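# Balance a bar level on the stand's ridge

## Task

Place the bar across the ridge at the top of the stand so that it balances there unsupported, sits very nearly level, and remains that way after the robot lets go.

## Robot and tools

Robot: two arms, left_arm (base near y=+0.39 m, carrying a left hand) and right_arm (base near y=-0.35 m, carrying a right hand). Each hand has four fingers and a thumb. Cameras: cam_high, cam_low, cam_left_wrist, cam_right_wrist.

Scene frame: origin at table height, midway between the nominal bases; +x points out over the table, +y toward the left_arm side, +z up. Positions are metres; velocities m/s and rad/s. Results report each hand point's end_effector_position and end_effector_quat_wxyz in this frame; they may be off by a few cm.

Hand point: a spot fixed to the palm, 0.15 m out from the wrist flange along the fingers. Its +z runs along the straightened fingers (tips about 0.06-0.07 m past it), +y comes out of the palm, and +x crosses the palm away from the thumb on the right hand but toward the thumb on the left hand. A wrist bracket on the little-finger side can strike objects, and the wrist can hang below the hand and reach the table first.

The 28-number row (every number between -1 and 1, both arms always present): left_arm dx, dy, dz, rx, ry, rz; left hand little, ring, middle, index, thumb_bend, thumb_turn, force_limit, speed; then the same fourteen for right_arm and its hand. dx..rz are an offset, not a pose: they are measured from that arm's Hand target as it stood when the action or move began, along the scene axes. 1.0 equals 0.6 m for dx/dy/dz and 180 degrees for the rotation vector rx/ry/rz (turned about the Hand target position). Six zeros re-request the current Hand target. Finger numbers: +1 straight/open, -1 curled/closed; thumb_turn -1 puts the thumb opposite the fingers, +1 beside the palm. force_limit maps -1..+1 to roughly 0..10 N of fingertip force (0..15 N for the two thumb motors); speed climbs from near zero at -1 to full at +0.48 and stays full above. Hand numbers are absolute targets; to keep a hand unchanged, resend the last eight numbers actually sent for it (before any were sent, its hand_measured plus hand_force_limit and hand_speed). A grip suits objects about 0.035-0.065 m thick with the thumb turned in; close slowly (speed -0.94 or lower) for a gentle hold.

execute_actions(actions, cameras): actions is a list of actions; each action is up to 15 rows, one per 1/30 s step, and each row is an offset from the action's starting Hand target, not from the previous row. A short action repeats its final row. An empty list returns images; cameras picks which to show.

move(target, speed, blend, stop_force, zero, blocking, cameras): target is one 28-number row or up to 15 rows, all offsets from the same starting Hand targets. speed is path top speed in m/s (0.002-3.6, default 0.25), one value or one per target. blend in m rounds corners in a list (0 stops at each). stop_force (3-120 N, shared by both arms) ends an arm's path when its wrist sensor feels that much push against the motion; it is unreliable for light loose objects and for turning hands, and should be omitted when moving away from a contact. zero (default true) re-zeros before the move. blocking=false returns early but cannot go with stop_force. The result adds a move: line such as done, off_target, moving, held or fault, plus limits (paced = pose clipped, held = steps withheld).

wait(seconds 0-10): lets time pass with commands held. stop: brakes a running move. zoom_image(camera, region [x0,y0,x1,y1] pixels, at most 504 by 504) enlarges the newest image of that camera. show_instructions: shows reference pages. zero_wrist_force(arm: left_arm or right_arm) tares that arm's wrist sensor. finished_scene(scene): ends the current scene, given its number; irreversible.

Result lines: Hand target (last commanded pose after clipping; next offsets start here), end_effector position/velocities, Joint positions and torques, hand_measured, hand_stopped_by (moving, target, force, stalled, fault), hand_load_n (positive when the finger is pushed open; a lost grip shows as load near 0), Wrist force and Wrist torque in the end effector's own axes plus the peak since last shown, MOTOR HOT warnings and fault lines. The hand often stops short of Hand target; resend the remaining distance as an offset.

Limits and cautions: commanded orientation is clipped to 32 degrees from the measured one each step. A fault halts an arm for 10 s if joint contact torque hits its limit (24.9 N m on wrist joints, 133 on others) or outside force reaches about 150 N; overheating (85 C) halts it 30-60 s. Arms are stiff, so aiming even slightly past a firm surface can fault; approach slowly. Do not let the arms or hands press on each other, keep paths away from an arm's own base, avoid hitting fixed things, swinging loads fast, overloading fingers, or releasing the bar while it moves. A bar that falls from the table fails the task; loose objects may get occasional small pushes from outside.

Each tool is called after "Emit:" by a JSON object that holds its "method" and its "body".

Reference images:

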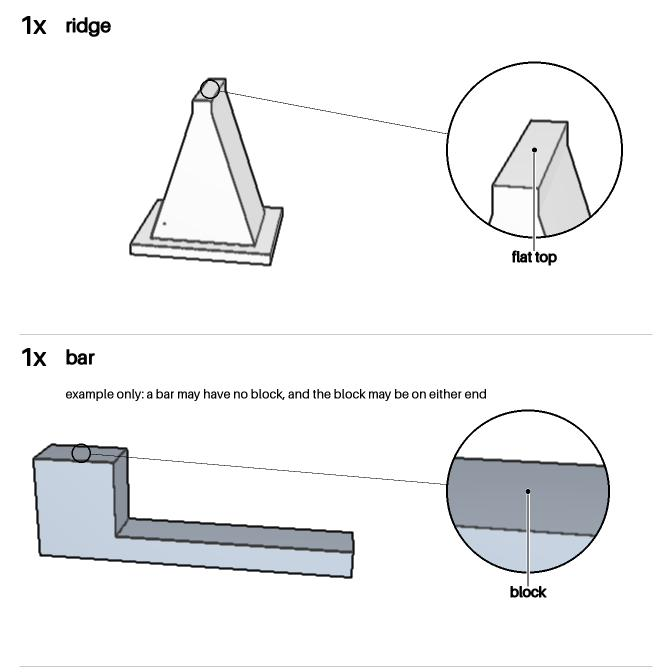

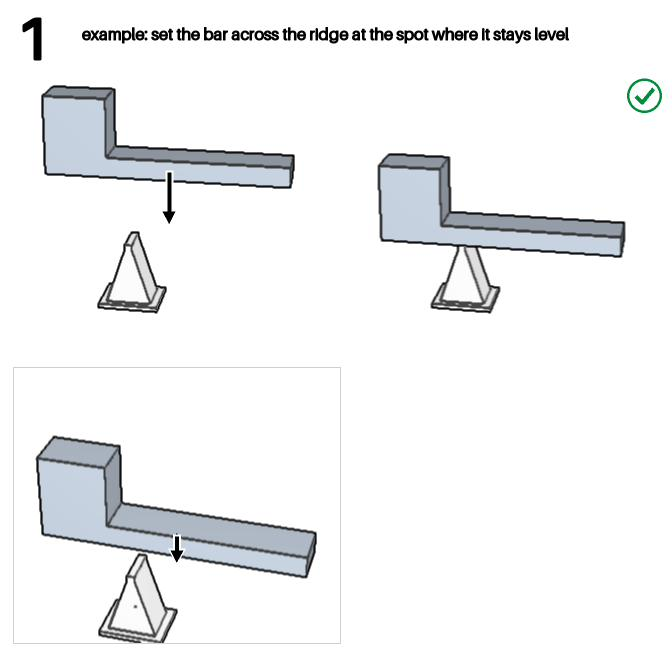

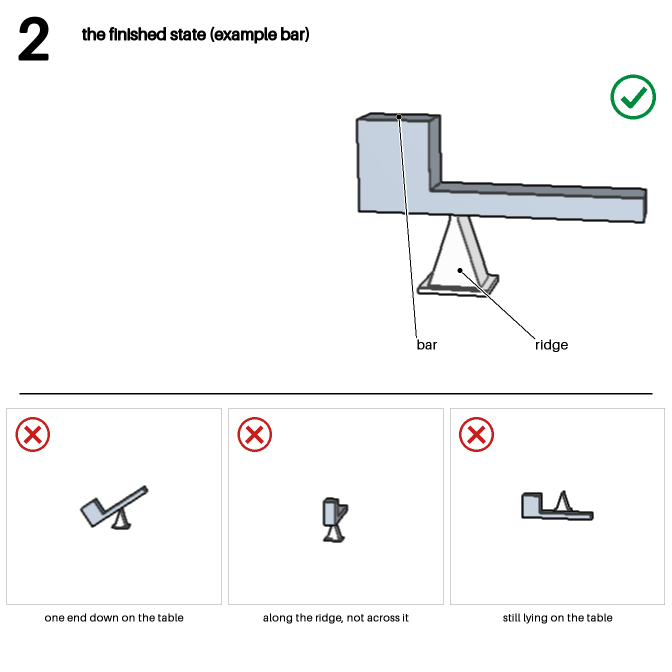

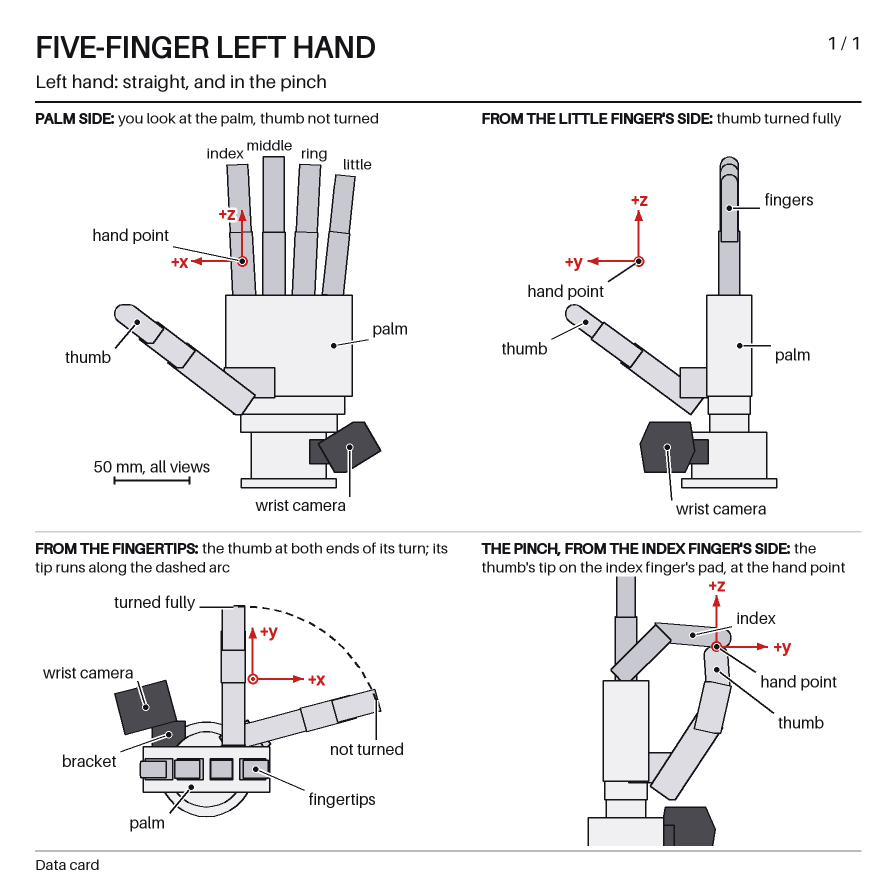

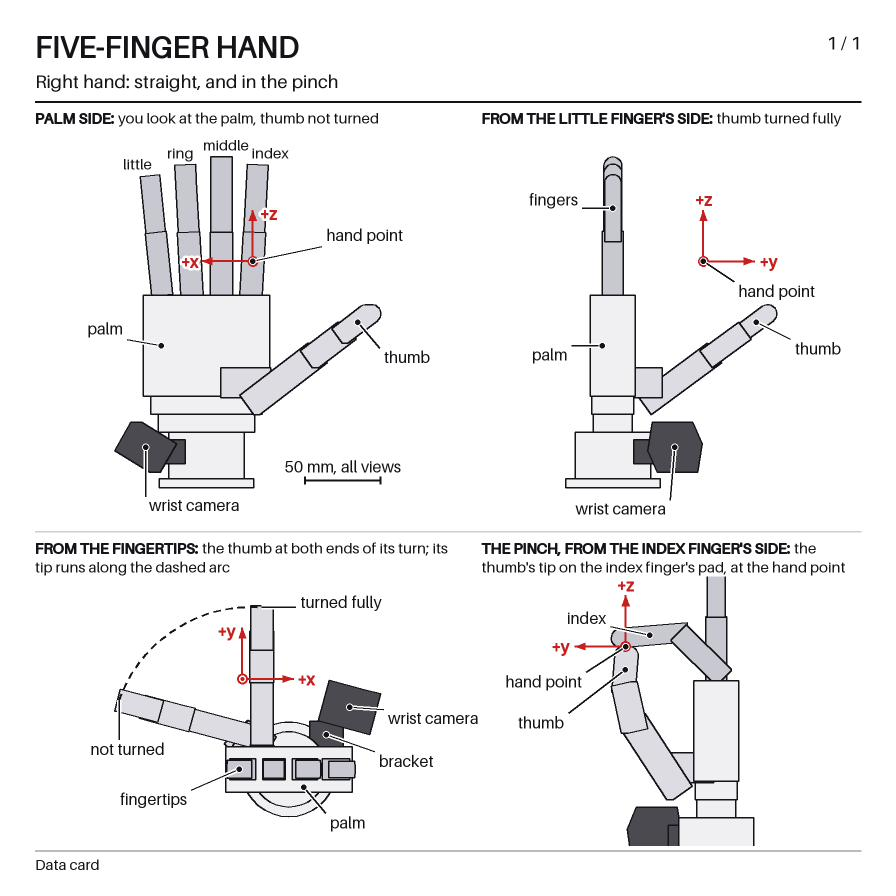

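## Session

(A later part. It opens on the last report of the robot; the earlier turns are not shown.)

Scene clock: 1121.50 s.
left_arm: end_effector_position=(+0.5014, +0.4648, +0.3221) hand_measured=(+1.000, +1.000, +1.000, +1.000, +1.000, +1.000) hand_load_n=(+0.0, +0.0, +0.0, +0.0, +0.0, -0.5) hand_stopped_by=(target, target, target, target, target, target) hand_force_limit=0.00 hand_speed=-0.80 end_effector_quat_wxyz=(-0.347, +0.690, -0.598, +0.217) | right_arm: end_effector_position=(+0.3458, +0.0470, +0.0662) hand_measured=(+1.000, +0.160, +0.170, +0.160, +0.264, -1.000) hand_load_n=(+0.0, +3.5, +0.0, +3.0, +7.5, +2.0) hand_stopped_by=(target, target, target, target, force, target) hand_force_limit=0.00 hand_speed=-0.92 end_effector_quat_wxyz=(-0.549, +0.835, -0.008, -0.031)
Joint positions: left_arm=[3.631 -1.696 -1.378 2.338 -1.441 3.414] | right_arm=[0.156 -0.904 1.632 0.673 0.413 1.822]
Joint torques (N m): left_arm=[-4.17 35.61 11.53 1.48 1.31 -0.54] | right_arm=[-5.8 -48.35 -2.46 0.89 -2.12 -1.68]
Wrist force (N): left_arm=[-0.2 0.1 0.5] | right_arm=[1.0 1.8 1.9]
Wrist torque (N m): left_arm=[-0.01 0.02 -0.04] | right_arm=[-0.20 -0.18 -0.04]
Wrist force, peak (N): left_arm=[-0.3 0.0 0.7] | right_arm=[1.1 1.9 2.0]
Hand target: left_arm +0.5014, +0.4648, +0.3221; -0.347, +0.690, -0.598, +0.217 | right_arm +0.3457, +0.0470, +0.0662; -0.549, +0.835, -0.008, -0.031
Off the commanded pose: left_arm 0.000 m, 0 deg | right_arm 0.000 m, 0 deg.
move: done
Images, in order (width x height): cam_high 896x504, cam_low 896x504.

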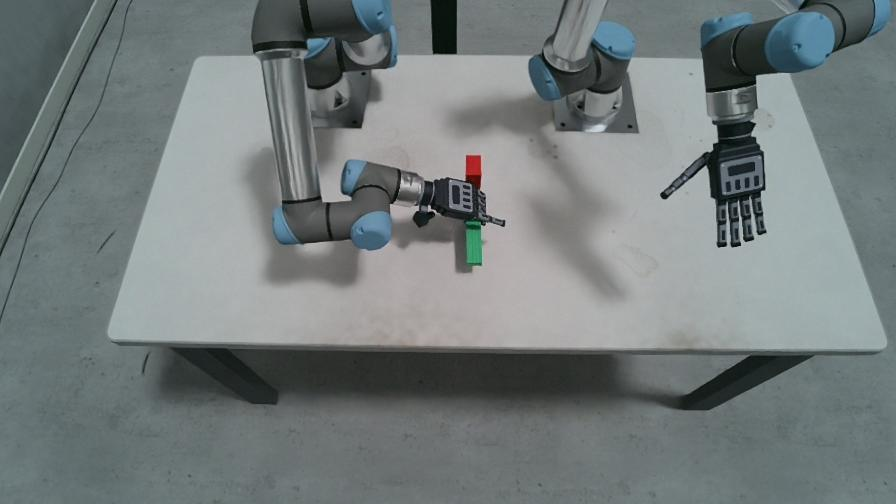

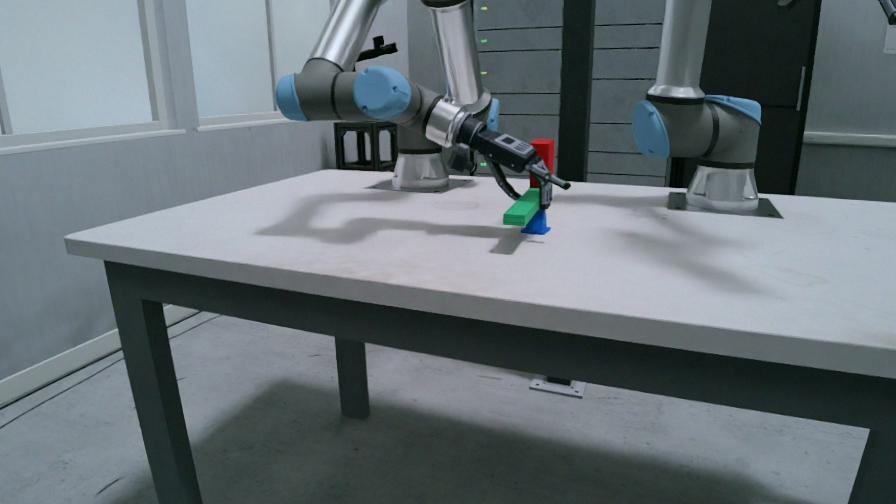

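Emit:
{"method": "move", "body": {"target": [[0,0,0,0,0,0,1,1,1,1,1,1,0,-0.8, 0.001,0,-0.008,0,0,0,1,0.16,0.17,0.16,0.1,-1,0,-0.92],[0,0,0,0,0,0,1,1,1,1,1,1,0,-0.8, 0.001,0,-0.0267,0,0,0,1,0.16,0.17,0.16,0.1,-1,0,-0.92]], "speed": 0.01, "stop_force": 3, "cameras": ["cam_low"]}}

Emit:
{"method": "zoom_image", "body": {"camera": "cam_low", "region": [490, 180, 560, 235]}}

Scene clock: 1148.00 s.
left_arm: end_effector_position=(+0.5014, +0.4648, +0.3221) hand_measured=(+1.000, +1.000, +1.000, +1.000, +1.000, +1.000) hand_load_n=(+0.0, +0.0, +0.0, +0.0, +0.0, +0.0) hand_stopped_by=(target, target, target, target, target, target) hand_force_limit=0.00 hand_speed=-0.80 end_effector_quat_wxyz=(-0.347, +0.690, -0.598, +0.217) | right_arm: end_effector_position=(+0.3463, +0.0470, +0.0538) hand_measured=(+1.000, +0.160, +0.170, +0.160, +0.264, -1.000) hand_load_n=(+0.0, +3.0, +0.0, +3.0, +7.0, +2.5) hand_stopped_by=(target, target, target, target, force, target) hand_force_limit=0.00 hand_speed=-0.92 end_effector_quat_wxyz=(-0.549, +0.835, -0.008, -0.031)
Joint positions: left_arm=[3.631 -1.696 -1.378 2.338 -1.441 3.414] | right_arm=[0.156 -0.883 1.635 0.649 0.414 1.822]
Joint torques (N m): left_arm=[-4.57 35.47 12.68 1.5 1.25 -0.66] | right_arm=[-1.66 -49.67 -24.28 4.42 -1.76 -1.39]
Wrist force (N): left_arm=[0.0 0.0 0.4] | right_arm=[1.2 1.7 1.7]
Wrist torque (N m): left_arm=[-0.02 0.00 -0.02] | right_arm=[-0.19 -0.21 0.10]
Wrist force, peak (N): left_arm=[-0.2 0.2 0.7] | right_arm=[1.3 1.8 2.1]
Hand target: left_arm +0.5014, +0.4648, +0.3221; -0.347, +0.690, -0.598, +0.217 | right_arm +0.3463, +0.0470, +0.0538; -0.549, +0.835, -0.008, -0.031 (not the last commanded pose)
Off the commanded pose: left_arm 0.000 m, 0 deg | right_arm 0.004 m, 0 deg.
move: contact (right_arm); path passed 1 of 2 targets
Images, in order (width x height): cam_low 896x504.

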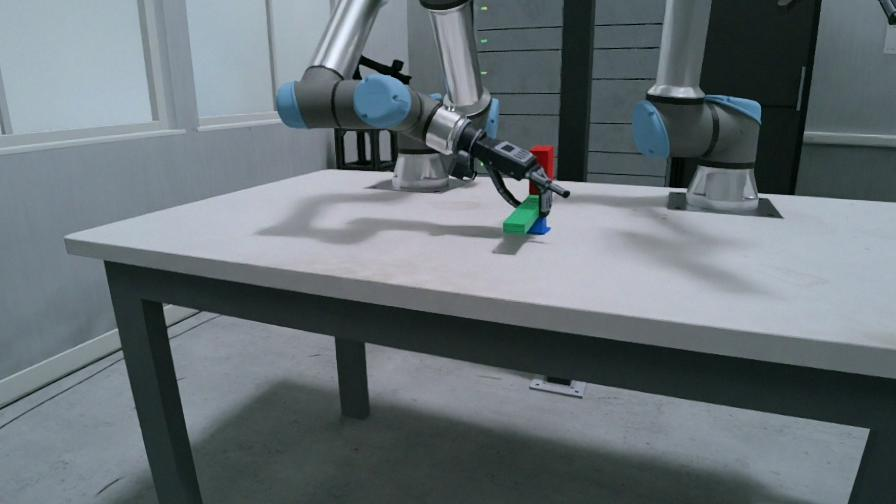

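Scaled by 7.200 from the camera's 896x504 image, which has a finer 1280x720 frame.

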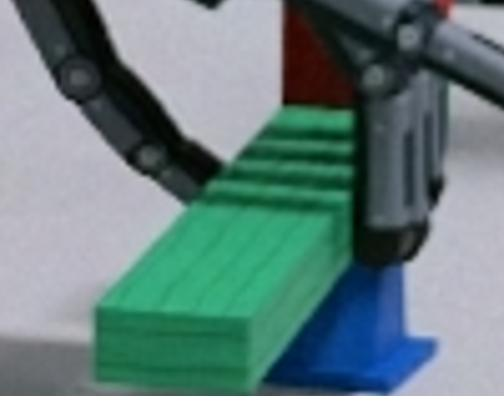

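Emit:
{"method": "move", "body": {"target": [[0,0,0,0,0,0,1,1,1,1,1,1,0,-0.8, 0,0,-0.0009,0,0,0,1,0.16,0.17,0.16,0.1,-1,0,-0.92],[0,0,0,0,0,0,1,1,1,1,1,1,0,-0.8, 0,0,-0.0009,0,0,0,1,0.16,0.17,0.16,0.28,-1,0,-0.94]], "speed": 0.008, "cameras": ["cam_low"]}}

Emit:
{"method": "zoom_image", "body": {"camera": "cam_low", "region": [490, 180, 560, 235]}}

Emit:
{"method": "move", "body": {"target": [0,0,0,0,0,0,1,1,1,1,1,1,0,-0.8, 0,0,0.0003,0,0,0,1,0.16,0.17,0.16,0.288,-1,0,-0.94], "speed": 0.01, "cameras": ["cam_low"]}}

Emit:
{"method": "zoom_image", "body": {"camera": "cam_low", "region": [490, 180, 560, 235]}}

Scene clock: 1160.87 s.
left_arm: end_effector_position=(+0.5014, +0.4648, +0.3221) hand_measured=(+1.000, +1.000, +1.000, +1.000, +1.000, +1.000) hand_load_n=(+0.0, +0.0, +0.0, +0.0, +0.0, +0.0) hand_stopped_by=(target, target, target, target, target, target) hand_force_limit=0.00 hand_speed=-0.80 end_effector_quat_wxyz=(-0.347, +0.690, -0.598, +0.217) | right_arm: end_effector_position=(+0.3463, +0.0470, +0.0532) hand_measured=(+1.000, +0.160, +0.170, +0.160, +0.280, -1.000) hand_load_n=(+0.0, +2.5, -0.5, +2.0, +1.0, +2.0) hand_stopped_by=(target, target, target, target, target, target) hand_force_limit=0.00 hand_speed=-0.94 end_effector_quat_wxyz=(-0.549, +0.835, -0.008, -0.031)
Joint positions: left_arm=[3.631 -1.696 -1.378 2.338 -1.441 3.414] | right_arm=[0.156 -0.882 1.635 0.648 0.414 1.822]
Joint torques (N m): left_arm=[-4.63 35.66 10.48 1.39 1.26 -0.67] | right_arm=[7.25 -27.34 -0.95 0.44 -1.83 -0.87]
Wrist force (N): left_arm=[0.0 0.4 0.4] | right_arm=[2.1 -4.1 0.5]
Wrist torque (N m): left_arm=[0.03 0.01 -0.03] | right_arm=[-0.31 -0.24 0.10]
Wrist force, peak (N): left_arm=[-0.2 0.1 0.8] | right_arm=[2.3 -5.3 0.6]
Hand target: left_arm +0.5014, +0.4648, +0.3221; -0.347, +0.690, -0.598, +0.217 | right_arm +0.3463, +0.0470, +0.0532; -0.549, +0.835, -0.008, -0.031
Off the commanded pose: left_arm 0.000 m, 0 deg | right_arm 0.000 m, 0 deg.
move: done
Images, in order (width x height): cam_low 896x504.

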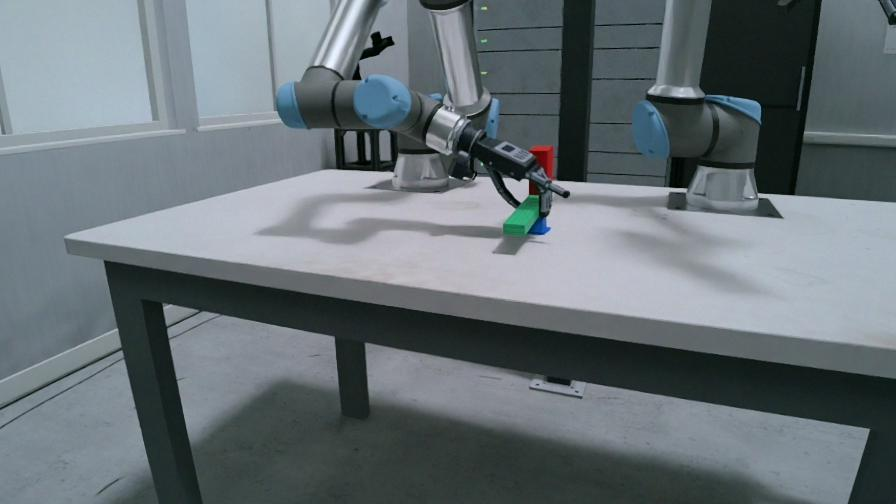

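Scaled by 7.200 from the camera's 896x504 image, which has a finer 1280x720 frame.

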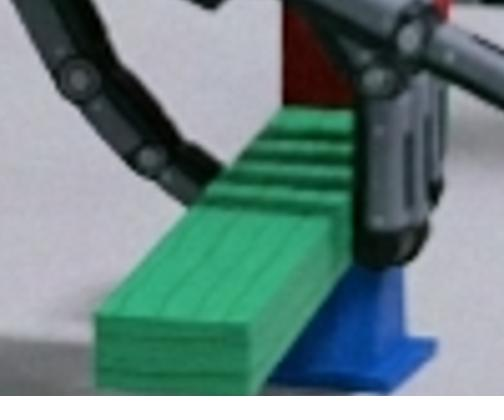

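Scene clock: 1161.57 s.
left_arm: end_effector_position=(+0.5014, +0.4648, +0.3221) hand_measured=(+1.000, +1.000, +1.000, +1.000, +1.000, +1.000) hand_load_n=(+0.0, +0.0, +0.0, +0.0, +0.0, -0.5) hand_stopped_by=(target, target, target, target, target, target) hand_force_limit=0.00 hand_speed=-0.80 end_effector_quat_wxyz=(-0.347, +0.690, -0.598, +0.217) | right_arm: end_effector_position=(+0.3463, +0.0470, +0.0534) hand_measured=(+1.000, +0.160, +0.170, +0.160, +0.288, -1.000) hand_load_n=(+0.0, +1.0, +0.0, +1.0, +0.5, +0.5) hand_stopped_by=(target, target, target, target, target, target) hand_force_limit=0.00 hand_speed=-0.94 end_effector_quat_wxyz=(-0.549, +0.835, -0.008, -0.031)
Joint positions: left_arm=[3.631 -1.696 -1.378 2.338 -1.441 3.414] | right_arm=[0.156 -0.882 1.635 0.649 0.414 1.822]
Joint torques (N m): left_arm=[-5.94 36.28 13.23 1.36 1.26 -0.53] | right_arm=[7.54 -48.37 -11.51 4.13 -1.79 -0.64]
Wrist force (N): left_arm=[-0.1 0.3 0.4] | right_arm=[1.8 -1.3 1.6]
Wrist torque (N m): left_arm=[0.02 0.00 -0.03] | right_arm=[-0.27 -0.21 0.09]
Wrist force, peak (N): left_arm=[-0.5 0.2 0.7] | right_arm=[2.0 -4.3 0.6]
Hand target: left_arm +0.5014, +0.4648, +0.3221; -0.347, +0.690, -0.598, +0.217 | right_arm +0.3463, +0.0470, +0.0534; -0.549, +0.835, -0.008, -0.031
Off the commanded pose: left_arm 0.000 m, 0 deg | right_arm 0.000 m, 0 deg.
move: done
Images, in order (width x height): cam_low 896x504.

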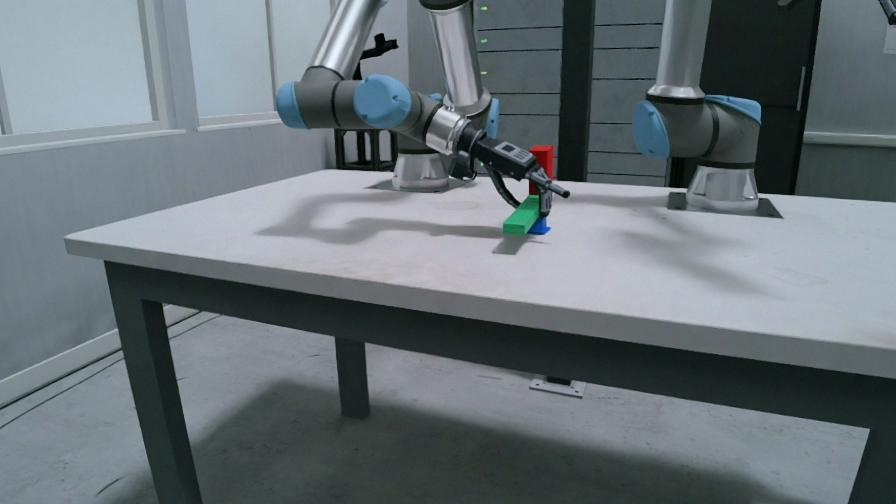

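Scaled by 7.200 from the camera's 896x504 image, which has a finer 1280x720 frame.

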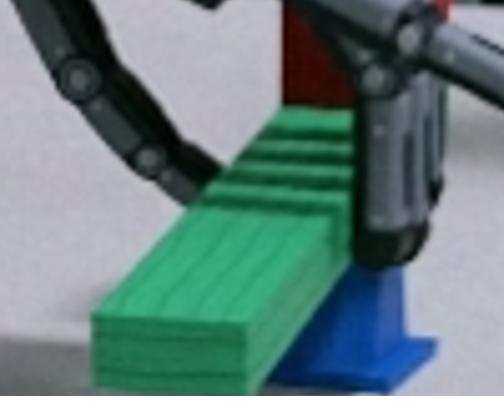

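Emit:
{"method": "move", "body": {"target": [0,0,0,0,0,0,1,1,1,1,1,1,0,-0.8, 0,0,0.0006,0,0,0,1,0.16,0.17,0.16,0.288,-1,0,-0.94], "speed": 0.01, "cameras": ["cam_low"]}}

Emit:
{"method": "zoom_image", "body": {"camera": "cam_low", "region": [490, 180, 560, 235]}}

Emit:
{"method": "move", "body": {"target": [0,0,0,0,0,0,1,1,1,1,1,1,0,-0.8, 0,0,0,0,0,0,1,0.16,0.17,0.16,0.292,-1,0,-0.94], "speed": 0.01, "cameras": ["cam_low"]}}

Emit:
{"method": "zoom_image", "body": {"camera": "cam_low", "region": [490, 180, 560, 235]}}

Scene clock: 1174.70 s.
left_arm: end_effector_position=(+0.5014, +0.4648, +0.3221) hand_measured=(+1.000, +1.000, +1.000, +1.000, +1.000, +1.000) hand_load_n=(+0.0, +0.0, +0.0, +0.0, +0.0, -0.5) hand_stopped_by=(target, target, target, target, target, target) hand_force_limit=0.00 hand_speed=-0.80 end_effector_quat_wxyz=(-0.347, +0.690, -0.598, +0.217) | right_arm: end_effector_position=(+0.3463, +0.0470, +0.0538) hand_measured=(+1.000, +0.160, +0.170, +0.160, +0.288, -1.000) hand_load_n=(+0.0, +0.0, +0.0, +0.5, +1.0, +0.0) hand_stopped_by=(target, target, target, target, target, target) hand_force_limit=0.00 hand_speed=-0.94 end_effector_quat_wxyz=(-0.549, +0.835, -0.008, -0.031)
Joint positions: left_arm=[3.631 -1.696 -1.378 2.338 -1.441 3.414] | right_arm=[0.156 -0.883 1.635 0.649 0.414 1.822]
Joint torques (N m): left_arm=[-4.77 35.51 11.44 1.6 1.2 -0.72] | right_arm=[7.64 -48.91 -23.64 3.81 -1.8 0.04]
Wrist force (N): left_arm=[-0.2 0.3 0.4] | right_arm=[0.8 0.6 1.5]
Wrist torque (N m): left_arm=[0.03 0.02 -0.03] | right_arm=[-0.22 -0.22 0.10]
Wrist force, peak (N): left_arm=[0.0 0.2 0.8] | right_arm=[1.7 -1.2 1.7]
Hand target: left_arm +0.5014, +0.4648, +0.3221; -0.347, +0.690, -0.598, +0.217 | right_arm +0.3463, +0.0470, +0.0538; -0.549, +0.835, -0.008, -0.031
Off the commanded pose: left_arm 0.000 m, 0 deg | right_arm 0.000 m, 0 deg.
move: done
Images, in order (width x height): cam_low 896x504.

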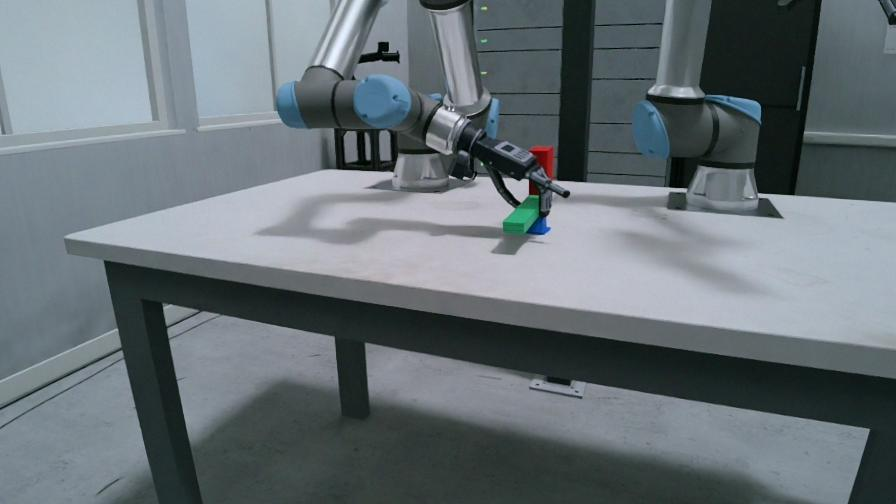

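Scaled by 7.200 from the camera's 896x504 image, which has a finer 1280x720 frame.

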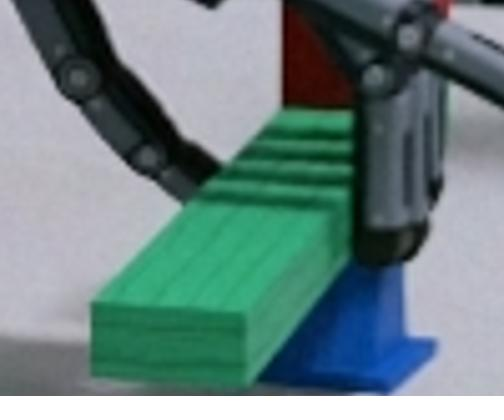

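Scene clock: 1175.20 s.
left_arm: end_effector_position=(+0.5014, +0.4648, +0.3221) hand_measured=(+1.000, +1.000, +1.000, +1.000, +1.000, +1.000) hand_load_n=(-0.5, +0.0, +0.0, +0.0, +0.0, -0.5) hand_stopped_by=(target, target, target, target, target, target) hand_force_limit=0.00 hand_speed=-0.80 end_effector_quat_wxyz=(-0.347, +0.690, -0.598, +0.217) | right_arm: end_effector_position=(+0.3463, +0.0470, +0.0538) hand_measured=(+1.000, +0.160, +0.170, +0.160, +0.292, -1.000) hand_load_n=(+0.0, +0.0, +0.0, +0.5, +0.0, +0.0) hand_stopped_by=(target, target, target, target, target, target) hand_force_limit=0.00 hand_speed=-0.94 end_effector_quat_wxyz=(-0.549, +0.835, -0.008, -0.031)
Joint positions: left_arm=[3.631 -1.696 -1.378 2.338 -1.441 3.414] | right_arm=[0.156 -0.883 1.635 0.649 0.414 1.822]
Joint torques (N m): left_arm=[-4.02 33.75 12.02 1.46 1.01 -0.59] | right_arm=[7.27 -46.11 -23.13 3.05 -1.87 0.11]
Wrist force (N): left_arm=[-0.3 0.1 0.2] | right_arm=[0.8 0.3 1.7]
Wrist torque (N m): left_arm=[-0.01 0.03 -0.03] | right_arm=[-0.21 -0.23 0.12]
Wrist force, peak (N): left_arm=[-0.2 0.4 0.6] | right_arm=[0.7 0.9 1.5]
Hand target: left_arm +0.5014, +0.4648, +0.3221; -0.347, +0.690, -0.598, +0.217 | right_arm +0.3463, +0.0470, +0.0538; -0.549, +0.835, -0.008, -0.031
Off the commanded pose: left_arm 0.000 m, 0 deg | right_arm 0.000 m, 0 deg.
move: done
Images, in order (width x height): cam_low 896x504.

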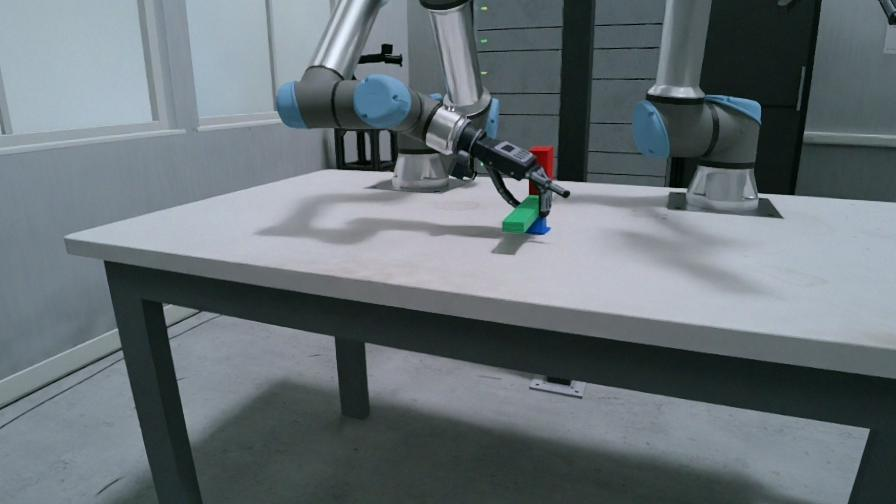

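Scaled by 7.200 from the camera's 896x504 image, which has a finer 1280x720 frame.

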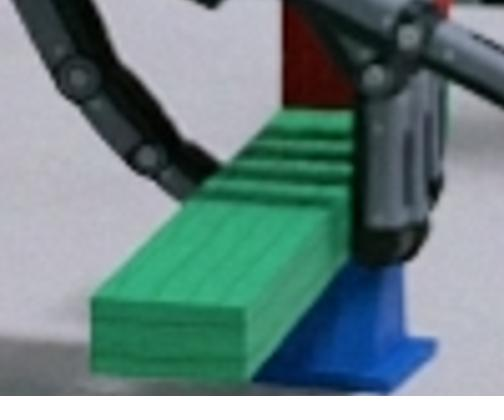

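Emit:
{"method": "move", "body": {"target": [0,0,0,0,0,0,1,1,1,1,1,1,0,-0.8, 0,0,0,0,0,0,1,0.16,0.17,0.16,0.296,-1,0,-0.94], "speed": 0.01, "cameras": ["cam_low"]}}

Emit:
{"method": "zoom_image", "body": {"camera": "cam_low", "region": [490, 180, 560, 235]}}

Emit:
{"method": "move", "body": {"target": [0,0,0,0,0,0,1,1,1,1,1,1,0,-0.8, 0,0,0,0,0,0,1,0.16,0.17,0.16,0.301,-1,0,-0.94], "speed": 0.01, "cameras": ["cam_low"]}}

Emit:
{"method": "zoom_image", "body": {"camera": "cam_low", "region": [490, 180, 560, 235]}}

Scene clock: 1185.73 s.
left_arm: end_effector_position=(+0.5014, +0.4648, +0.3221) hand_measured=(+1.000, +1.000, +1.000, +1.000, +1.000, +1.000) hand_load_n=(+0.0, +0.0, +0.0, +0.0, +0.0, +0.0) hand_stopped_by=(target, target, target, target, target, target) hand_force_limit=0.00 hand_speed=-0.80 end_effector_quat_wxyz=(-0.347, +0.690, -0.598, +0.217) | right_arm: end_effector_position=(+0.3463, +0.0470, +0.0538) hand_measured=(+1.000, +0.160, +0.170, +0.160, +0.296, -1.000) hand_load_n=(+0.0, +0.0, +0.0, +0.5, +0.5, +0.0) hand_stopped_by=(target, target, target, target, target, target) hand_force_limit=0.00 hand_speed=-0.94 end_effector_quat_wxyz=(-0.549, +0.835, -0.008, -0.031)
Joint positions: left_arm=[3.631 -1.696 -1.378 2.338 -1.441 3.414] | right_arm=[0.156 -0.883 1.635 0.649 0.414 1.822]
Joint torques (N m): left_arm=[-4.06 36.14 12.2 1.37 0.93 -0.69] | right_arm=[7.73 -33.14 -21.76 0.79 -1.97 0.48]
Wrist force (N): left_arm=[-0.3 0.3 0.6] | right_arm=[0.6 -0.3 1.3]
Wrist torque (N m): left_arm=[0.02 0.05 -0.05] | right_arm=[-0.22 -0.22 0.11]
Wrist force, peak (N): left_arm=[-0.2 0.5 0.5] | right_arm=[1.1 0.0 1.7]
Hand target: left_arm +0.5014, +0.4648, +0.3221; -0.347, +0.690, -0.598, +0.217 | right_arm +0.3463, +0.0470, +0.0538; -0.549, +0.835, -0.008, -0.031
Off the commanded pose: left_arm 0.000 m, 0 deg | right_arm 0.000 m, 0 deg.
move: done
Images, in order (width x height): cam_low 896x504.

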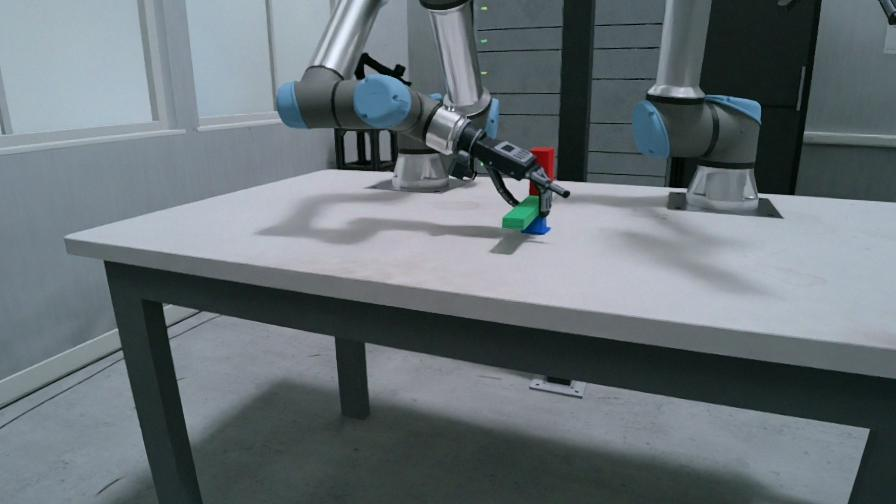

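Scaled by 7.200 from the camera's 896x504 image, which has a finer 1280x720 frame.

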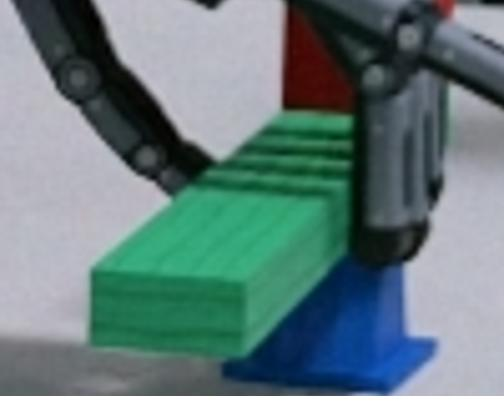

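Scene clock: 1186.23 s.
left_arm: end_effector_position=(+0.5014, +0.4648, +0.3221) hand_measured=(+1.000, +1.000, +1.000, +1.000, +1.000, +1.000) hand_load_n=(+0.0, +0.0, +0.0, +0.0, +0.0, -0.5) hand_stopped_by=(target, target, target, target, target, target) hand_force_limit=0.00 hand_speed=-0.80 end_effector_quat_wxyz=(-0.347, +0.690, -0.598, +0.217) | right_arm: end_effector_position=(+0.3463, +0.0470, +0.0538) hand_measured=(+1.000, +0.160, +0.170, +0.160, +0.302, -1.000) hand_load_n=(+0.5, +0.0, +0.5, +0.5, +0.0, +0.0) hand_stopped_by=(target, target, target, target, target, target) hand_force_limit=0.00 hand_speed=-0.94 end_effector_quat_wxyz=(-0.549, +0.835, -0.008, -0.031)
Joint positions: left_arm=[3.631 -1.696 -1.378 2.338 -1.441 3.414] | right_arm=[0.156 -0.883 1.635 0.649 0.414 1.822]
Joint torques (N m): left_arm=[-5.19 34.85 12.06 1.49 1.06 -0.71] | right_arm=[7.45 -32.67 -22.03 0.61 -1.8 0.67]
Wrist force (N): left_arm=[-0.1 0.3 0.5] | right_arm=[1.0 0.2 1.3]
Wrist torque (N m): left_arm=[0.02 0.02 -0.03] | right_arm=[-0.19 -0.21 0.11]
Wrist force, peak (N): left_arm=[-0.1 0.1 0.7] | right_arm=[1.1 0.0 1.6]
Hand target: left_arm +0.5014, +0.4648, +0.3221; -0.347, +0.690, -0.598, +0.217 | right_arm +0.3463, +0.0470, +0.0538; -0.549, +0.835, -0.008, -0.031
Off the commanded pose: left_arm 0.000 m, 0 deg | right_arm 0.000 m, 0 deg.
move: done
Images, in order (width x height): cam_low 896x504.

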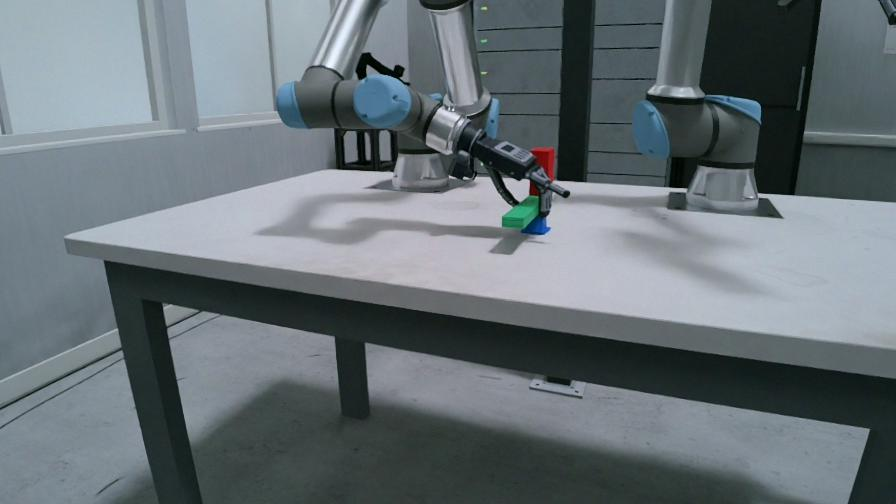

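Scaled by 7.200 from the camera's 896x504 image, which has a finer 1280x720 frame.

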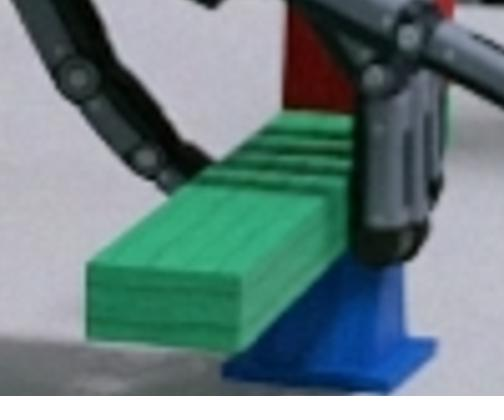

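Emit:
{"method": "wait", "body": {"seconds": 0.3, "cameras": ["cam_low"]}}

Emit:
{"method": "zoom_image", "body": {"camera": "cam_low", "region": [490, 180, 560, 235]}}

Scene clock: 1211.03 s.
left_arm: end_effector_position=(+0.5014, +0.4648, +0.3221) hand_measured=(+1.000, +1.000, +1.000, +1.000, +1.000, +1.000) hand_load_n=(+0.0, -0.5, +0.0, +0.0, +0.0, +0.0) hand_stopped_by=(target, target, target, target, target, target) hand_force_limit=0.00 hand_speed=-0.80 end_effector_quat_wxyz=(-0.347, +0.690, -0.598, +0.217) | right_arm: end_effector_position=(+0.3463, +0.0470, +0.0538) hand_measured=(+1.000, +0.160, +0.170, +0.160, +0.302, -1.000) hand_load_n=(+0.0, +0.0, +0.0, +0.0, +0.0, +0.0) hand_stopped_by=(target, target, target, target, target, target) hand_force_limit=0.00 hand_speed=-0.94 end_effector_quat_wxyz=(-0.549, +0.835, -0.008, -0.031)
Joint positions: left_arm=[3.631 -1.696 -1.378 2.338 -1.441 3.414] | right_arm=[0.156 -0.883 1.635 0.649 0.414 1.822]
Joint torques (N m): left_arm=[-3.54 36.18 12.34 1.64 1.02 -0.54] | right_arm=[6.81 -32.38 -20.52 0.78 -1.85 1.12]
Wrist force (N): left_arm=[-0.4 0.3 0.5] | right_arm=[1.1 0.0 1.4]
Wrist torque (N m): left_arm=[0.02 0.05 -0.05] | right_arm=[-0.23 -0.22 0.11]
Wrist force, peak (N): left_arm=[-0.2 0.1 0.7] | right_arm=[1.1 0.0 1.8]
Hand target: left_arm +0.5014, +0.4648, +0.3221; -0.347, +0.690, -0.598, +0.217 | right_arm +0.3463, +0.0470, +0.0538; -0.549, +0.835, -0.008, -0.031
Off the commanded pose: left_arm 0.000 m, 0 deg | right_arm 0.000 m, 0 deg.
wait: 0.30 s; at rest from the start
Images, in order (width x height): cam_low 896x504.

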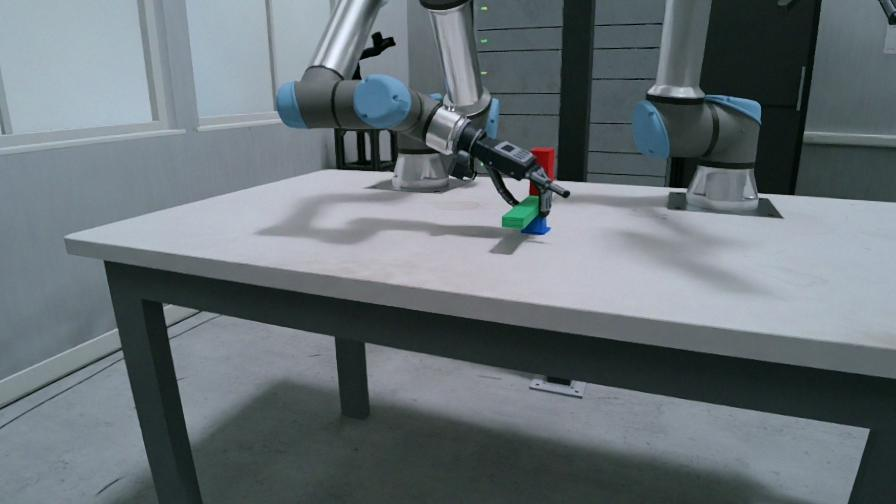

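Scaled by 7.200 from the camera's 896x504 image, which has a finer 1280x720 frame.

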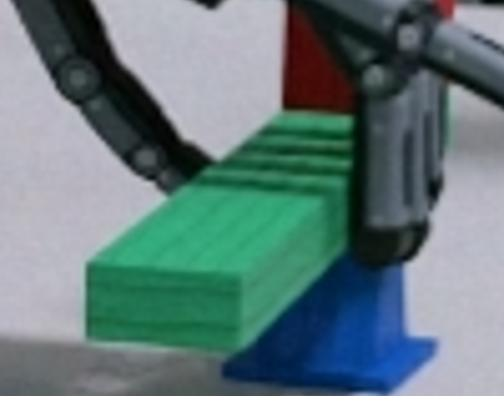

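Emit:
{"method": "move", "body": {"target": [[0,0,0,0,0,0,1,1,1,1,1,1,0,-0.8, 0,0,0,0,0,0,1,0.16,0.17,0.16,0.5,-1,0,-0.9],[0,0,0,0,0,0,1,1,1,1,1,1,0,-0.8, 0,0.006,0,0,0,0,1,0.16,0.17,0.16,0.5,-1,0,-0.9]], "speed": 0.008, "cameras": ["cam_low","cam_right_wrist"]}}

Emit:
{"method": "zoom_image", "body": {"camera": "cam_low", "region": [490, 180, 560, 235]}}

Scene clock: 1221.73 s.
left_arm: end_effector_position=(+0.5014, +0.4648, +0.3221) hand_measured=(+1.000, +1.000, +1.000, +1.000, +1.000, +1.000) hand_load_n=(+0.0, +0.0, +0.0, -0.5, +0.0, +0.0) hand_stopped_by=(target, target, target, target, target, target) hand_force_limit=0.00 hand_speed=-0.80 end_effector_quat_wxyz=(-0.347, +0.690, -0.598, +0.217) | right_arm: end_effector_position=(+0.3463, +0.0506, +0.0538) hand_measured=(+1.000, +0.160, +0.170, +0.160, +0.500, -1.000) hand_load_n=(+0.0, +0.0, +0.0, +0.0, +0.0, +0.0) hand_stopped_by=(target, target, target, target, target, target) hand_force_limit=0.00 hand_speed=-0.90 end_effector_quat_wxyz=(-0.549, +0.835, -0.008, -0.031)
Joint positions: left_arm=[3.631 -1.696 -1.378 2.338 -1.441 3.414] | right_arm=[0.164 -0.884 1.63 0.637 0.415 1.841]
Joint torques (N m): left_arm=[-5.42 35.38 14.06 1.54 1.26 -0.44] | right_arm=[-4.22 -48.78 -15.78 3.06 0.52 -1.83]
Wrist force (N): left_arm=[-0.1 0.3 0.4] | right_arm=[1.0 -0.1 1.1]
Wrist torque (N m): left_arm=[0.03 0.02 -0.04] | right_arm=[-0.22 -0.21 -0.08]
Wrist force, peak (N): left_arm=[-0.1 0.3 0.7] | right_arm=[1.1 0.0 1.8]
Hand target: left_arm +0.5014, +0.4648, +0.3221; -0.347, +0.690, -0.598, +0.217 | right_arm +0.3463, +0.0506, +0.0538; -0.549, +0.835, -0.008, -0.031
Off the commanded pose: left_arm 0.000 m, 0 deg | right_arm 0.000 m, 0 deg.
move: done
Images, in order (width x height): cam_low 896x504, cam_right_wrist 672x504.

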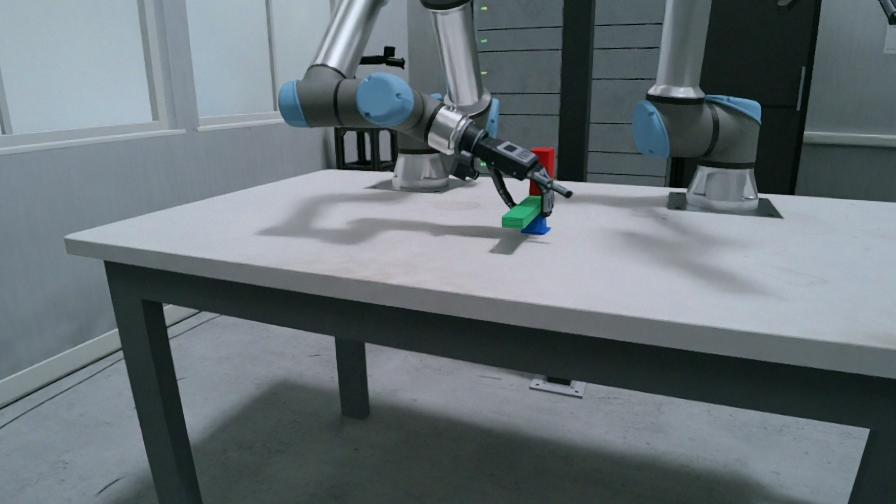

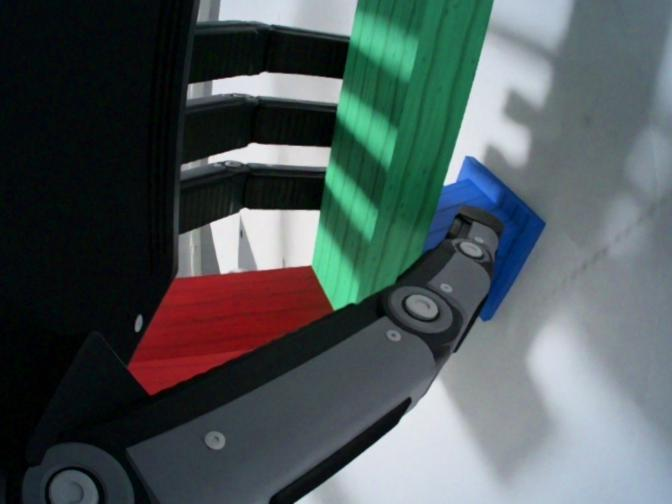

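Scaled by 7.200 from the camera's 896x504 image, which has a finer 1280x720 frame.

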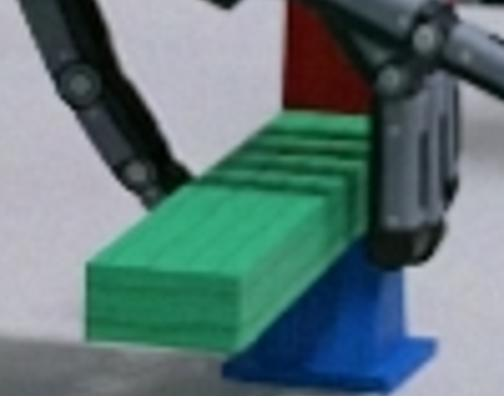

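Emit:
{"method": "move", "body": {"target": [[0,0,0,0,0,0,1,1,1,1,1,1,0,-0.8, 0.002,0,0.05,0,0,0,1,0.16,0.17,0.16,0.5,-1,0,-0.9],[0,0,0,0,0,0,1,1,1,1,1,1,0,-0.8, 0.006,0,0.25,0,0,0,1,0.16,0.17,0.16,0.5,-1,0,-0.9],[0,0,0,0,0,0,1,1,1,1,1,1,0,-0.8, 0.0,-0.25,0.3,0,0,0,1,0.16,0.17,0.16,0.5,-1,0,-0.9]], "speed": [0.015,0.06,0.2], "blend": [0.003,0.02,0], "cameras": ["cam_low","cam_high"]}}

Emit:
{"method": "zoom_image", "body": {"camera": "cam_low", "region": [480, 130, 570, 250]}}

Emit:
{"method": "zoom_image", "body": {"camera": "cam_high", "region": [440, 150, 510, 280]}}

Scene clock: 1241.63 s.
left_arm: end_effector_position=(+0.5014, +0.4648, +0.3221) hand_measured=(+1.000, +1.000, +1.000, +1.000, +1.000, +1.000) hand_load_n=(+0.0, +0.0, +0.0, +0.0, +0.0, -0.5) hand_stopped_by=(target, target, target, target, target, target) hand_force_limit=0.00 hand_speed=-0.80 end_effector_quat_wxyz=(-0.347, +0.690, -0.598, +0.217) | right_arm: end_effector_position=(+0.3463, -0.0994, +0.2338) hand_measured=(+1.000, +0.160, +0.170, +0.160, +0.500, -1.000) hand_load_n=(+0.0, +0.0, +0.5, +0.0, +0.0, +0.5) hand_stopped_by=(target, target, target, target, target, target) hand_force_limit=0.00 hand_speed=-0.90 end_effector_quat_wxyz=(-0.549, +0.835, -0.008, -0.031)
Joint positions: left_arm=[3.631 -1.696 -1.378 2.338 -1.441 3.414] | right_arm=[-0.179 -1.142 1.719 1.532 0.48 1.044]
Joint torques (N m): left_arm=[-3.54 35.49 12.33 1.41 0.69 -0.35] | right_arm=[-7.82 -23.92 -20.78 4.37 -0.97 -1.89]
Wrist force (N): left_arm=[-0.2 0.2 0.4] | right_arm=[0.8 -0.2 1.0]
Wrist torque (N m): left_arm=[0.00 0.02 -0.03] | right_arm=[-0.25 -0.17 0.03]
Wrist force, peak (N): left_arm=[-0.4 0.4 0.6] | right_arm=[1.5 -0.7 2.2]
Hand target: left_arm +0.5014, +0.4648, +0.3221; -0.347, +0.690, -0.598, +0.217 | right_arm +0.3463, -0.0994, +0.2338; -0.549, +0.835, -0.008, -0.031
Off the commanded pose: left_arm 0.000 m, 0 deg | right_arm 0.000 m, 0 deg.
move: done
Images, in order (width x height): cam_high 896x504, cam_low 896x504.

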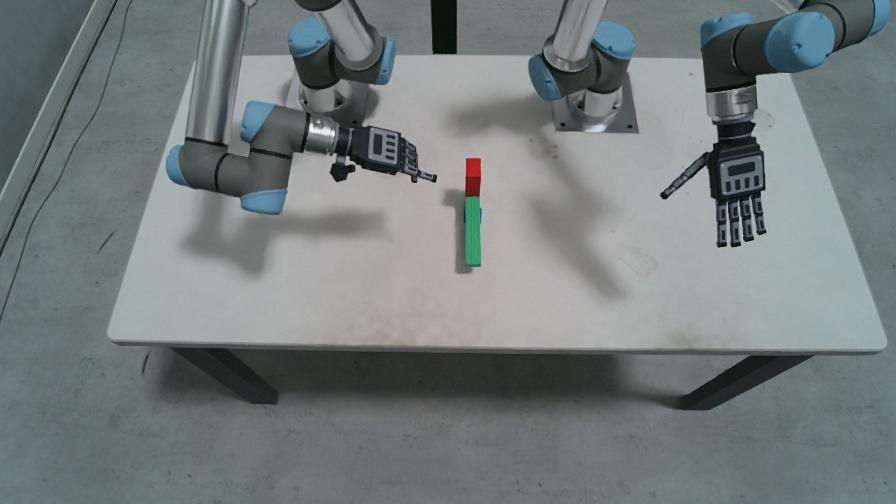

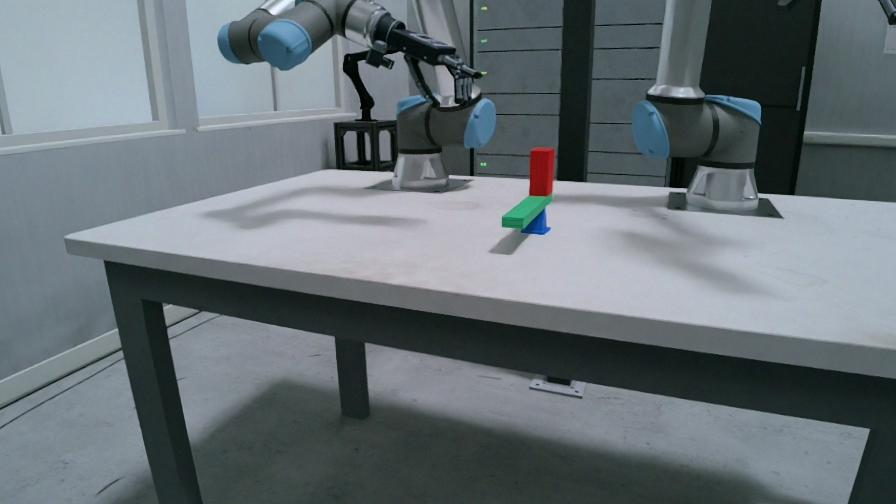

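Scaled by 4.200 from the camera's 896x504 image, which has a finer 1280x720 frame.

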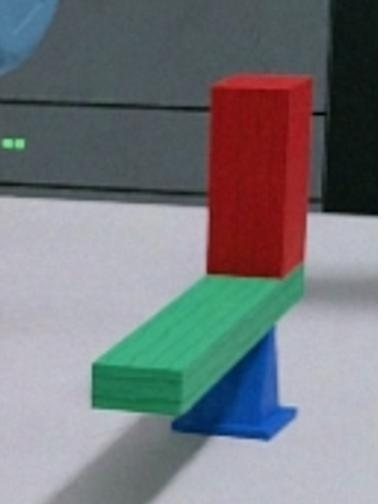

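Scaled by 3.877 from the camera's 896x504 image, which has a finer 1280x720 frame.

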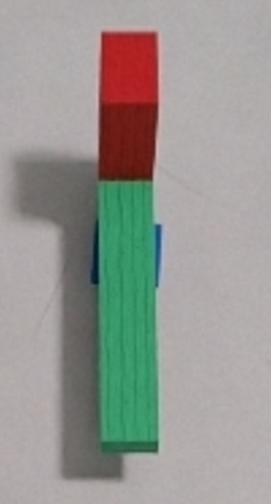

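Emit:
{"method": "finished_scene", "body": {"scene": 2}}

The scene is finished: the task was done.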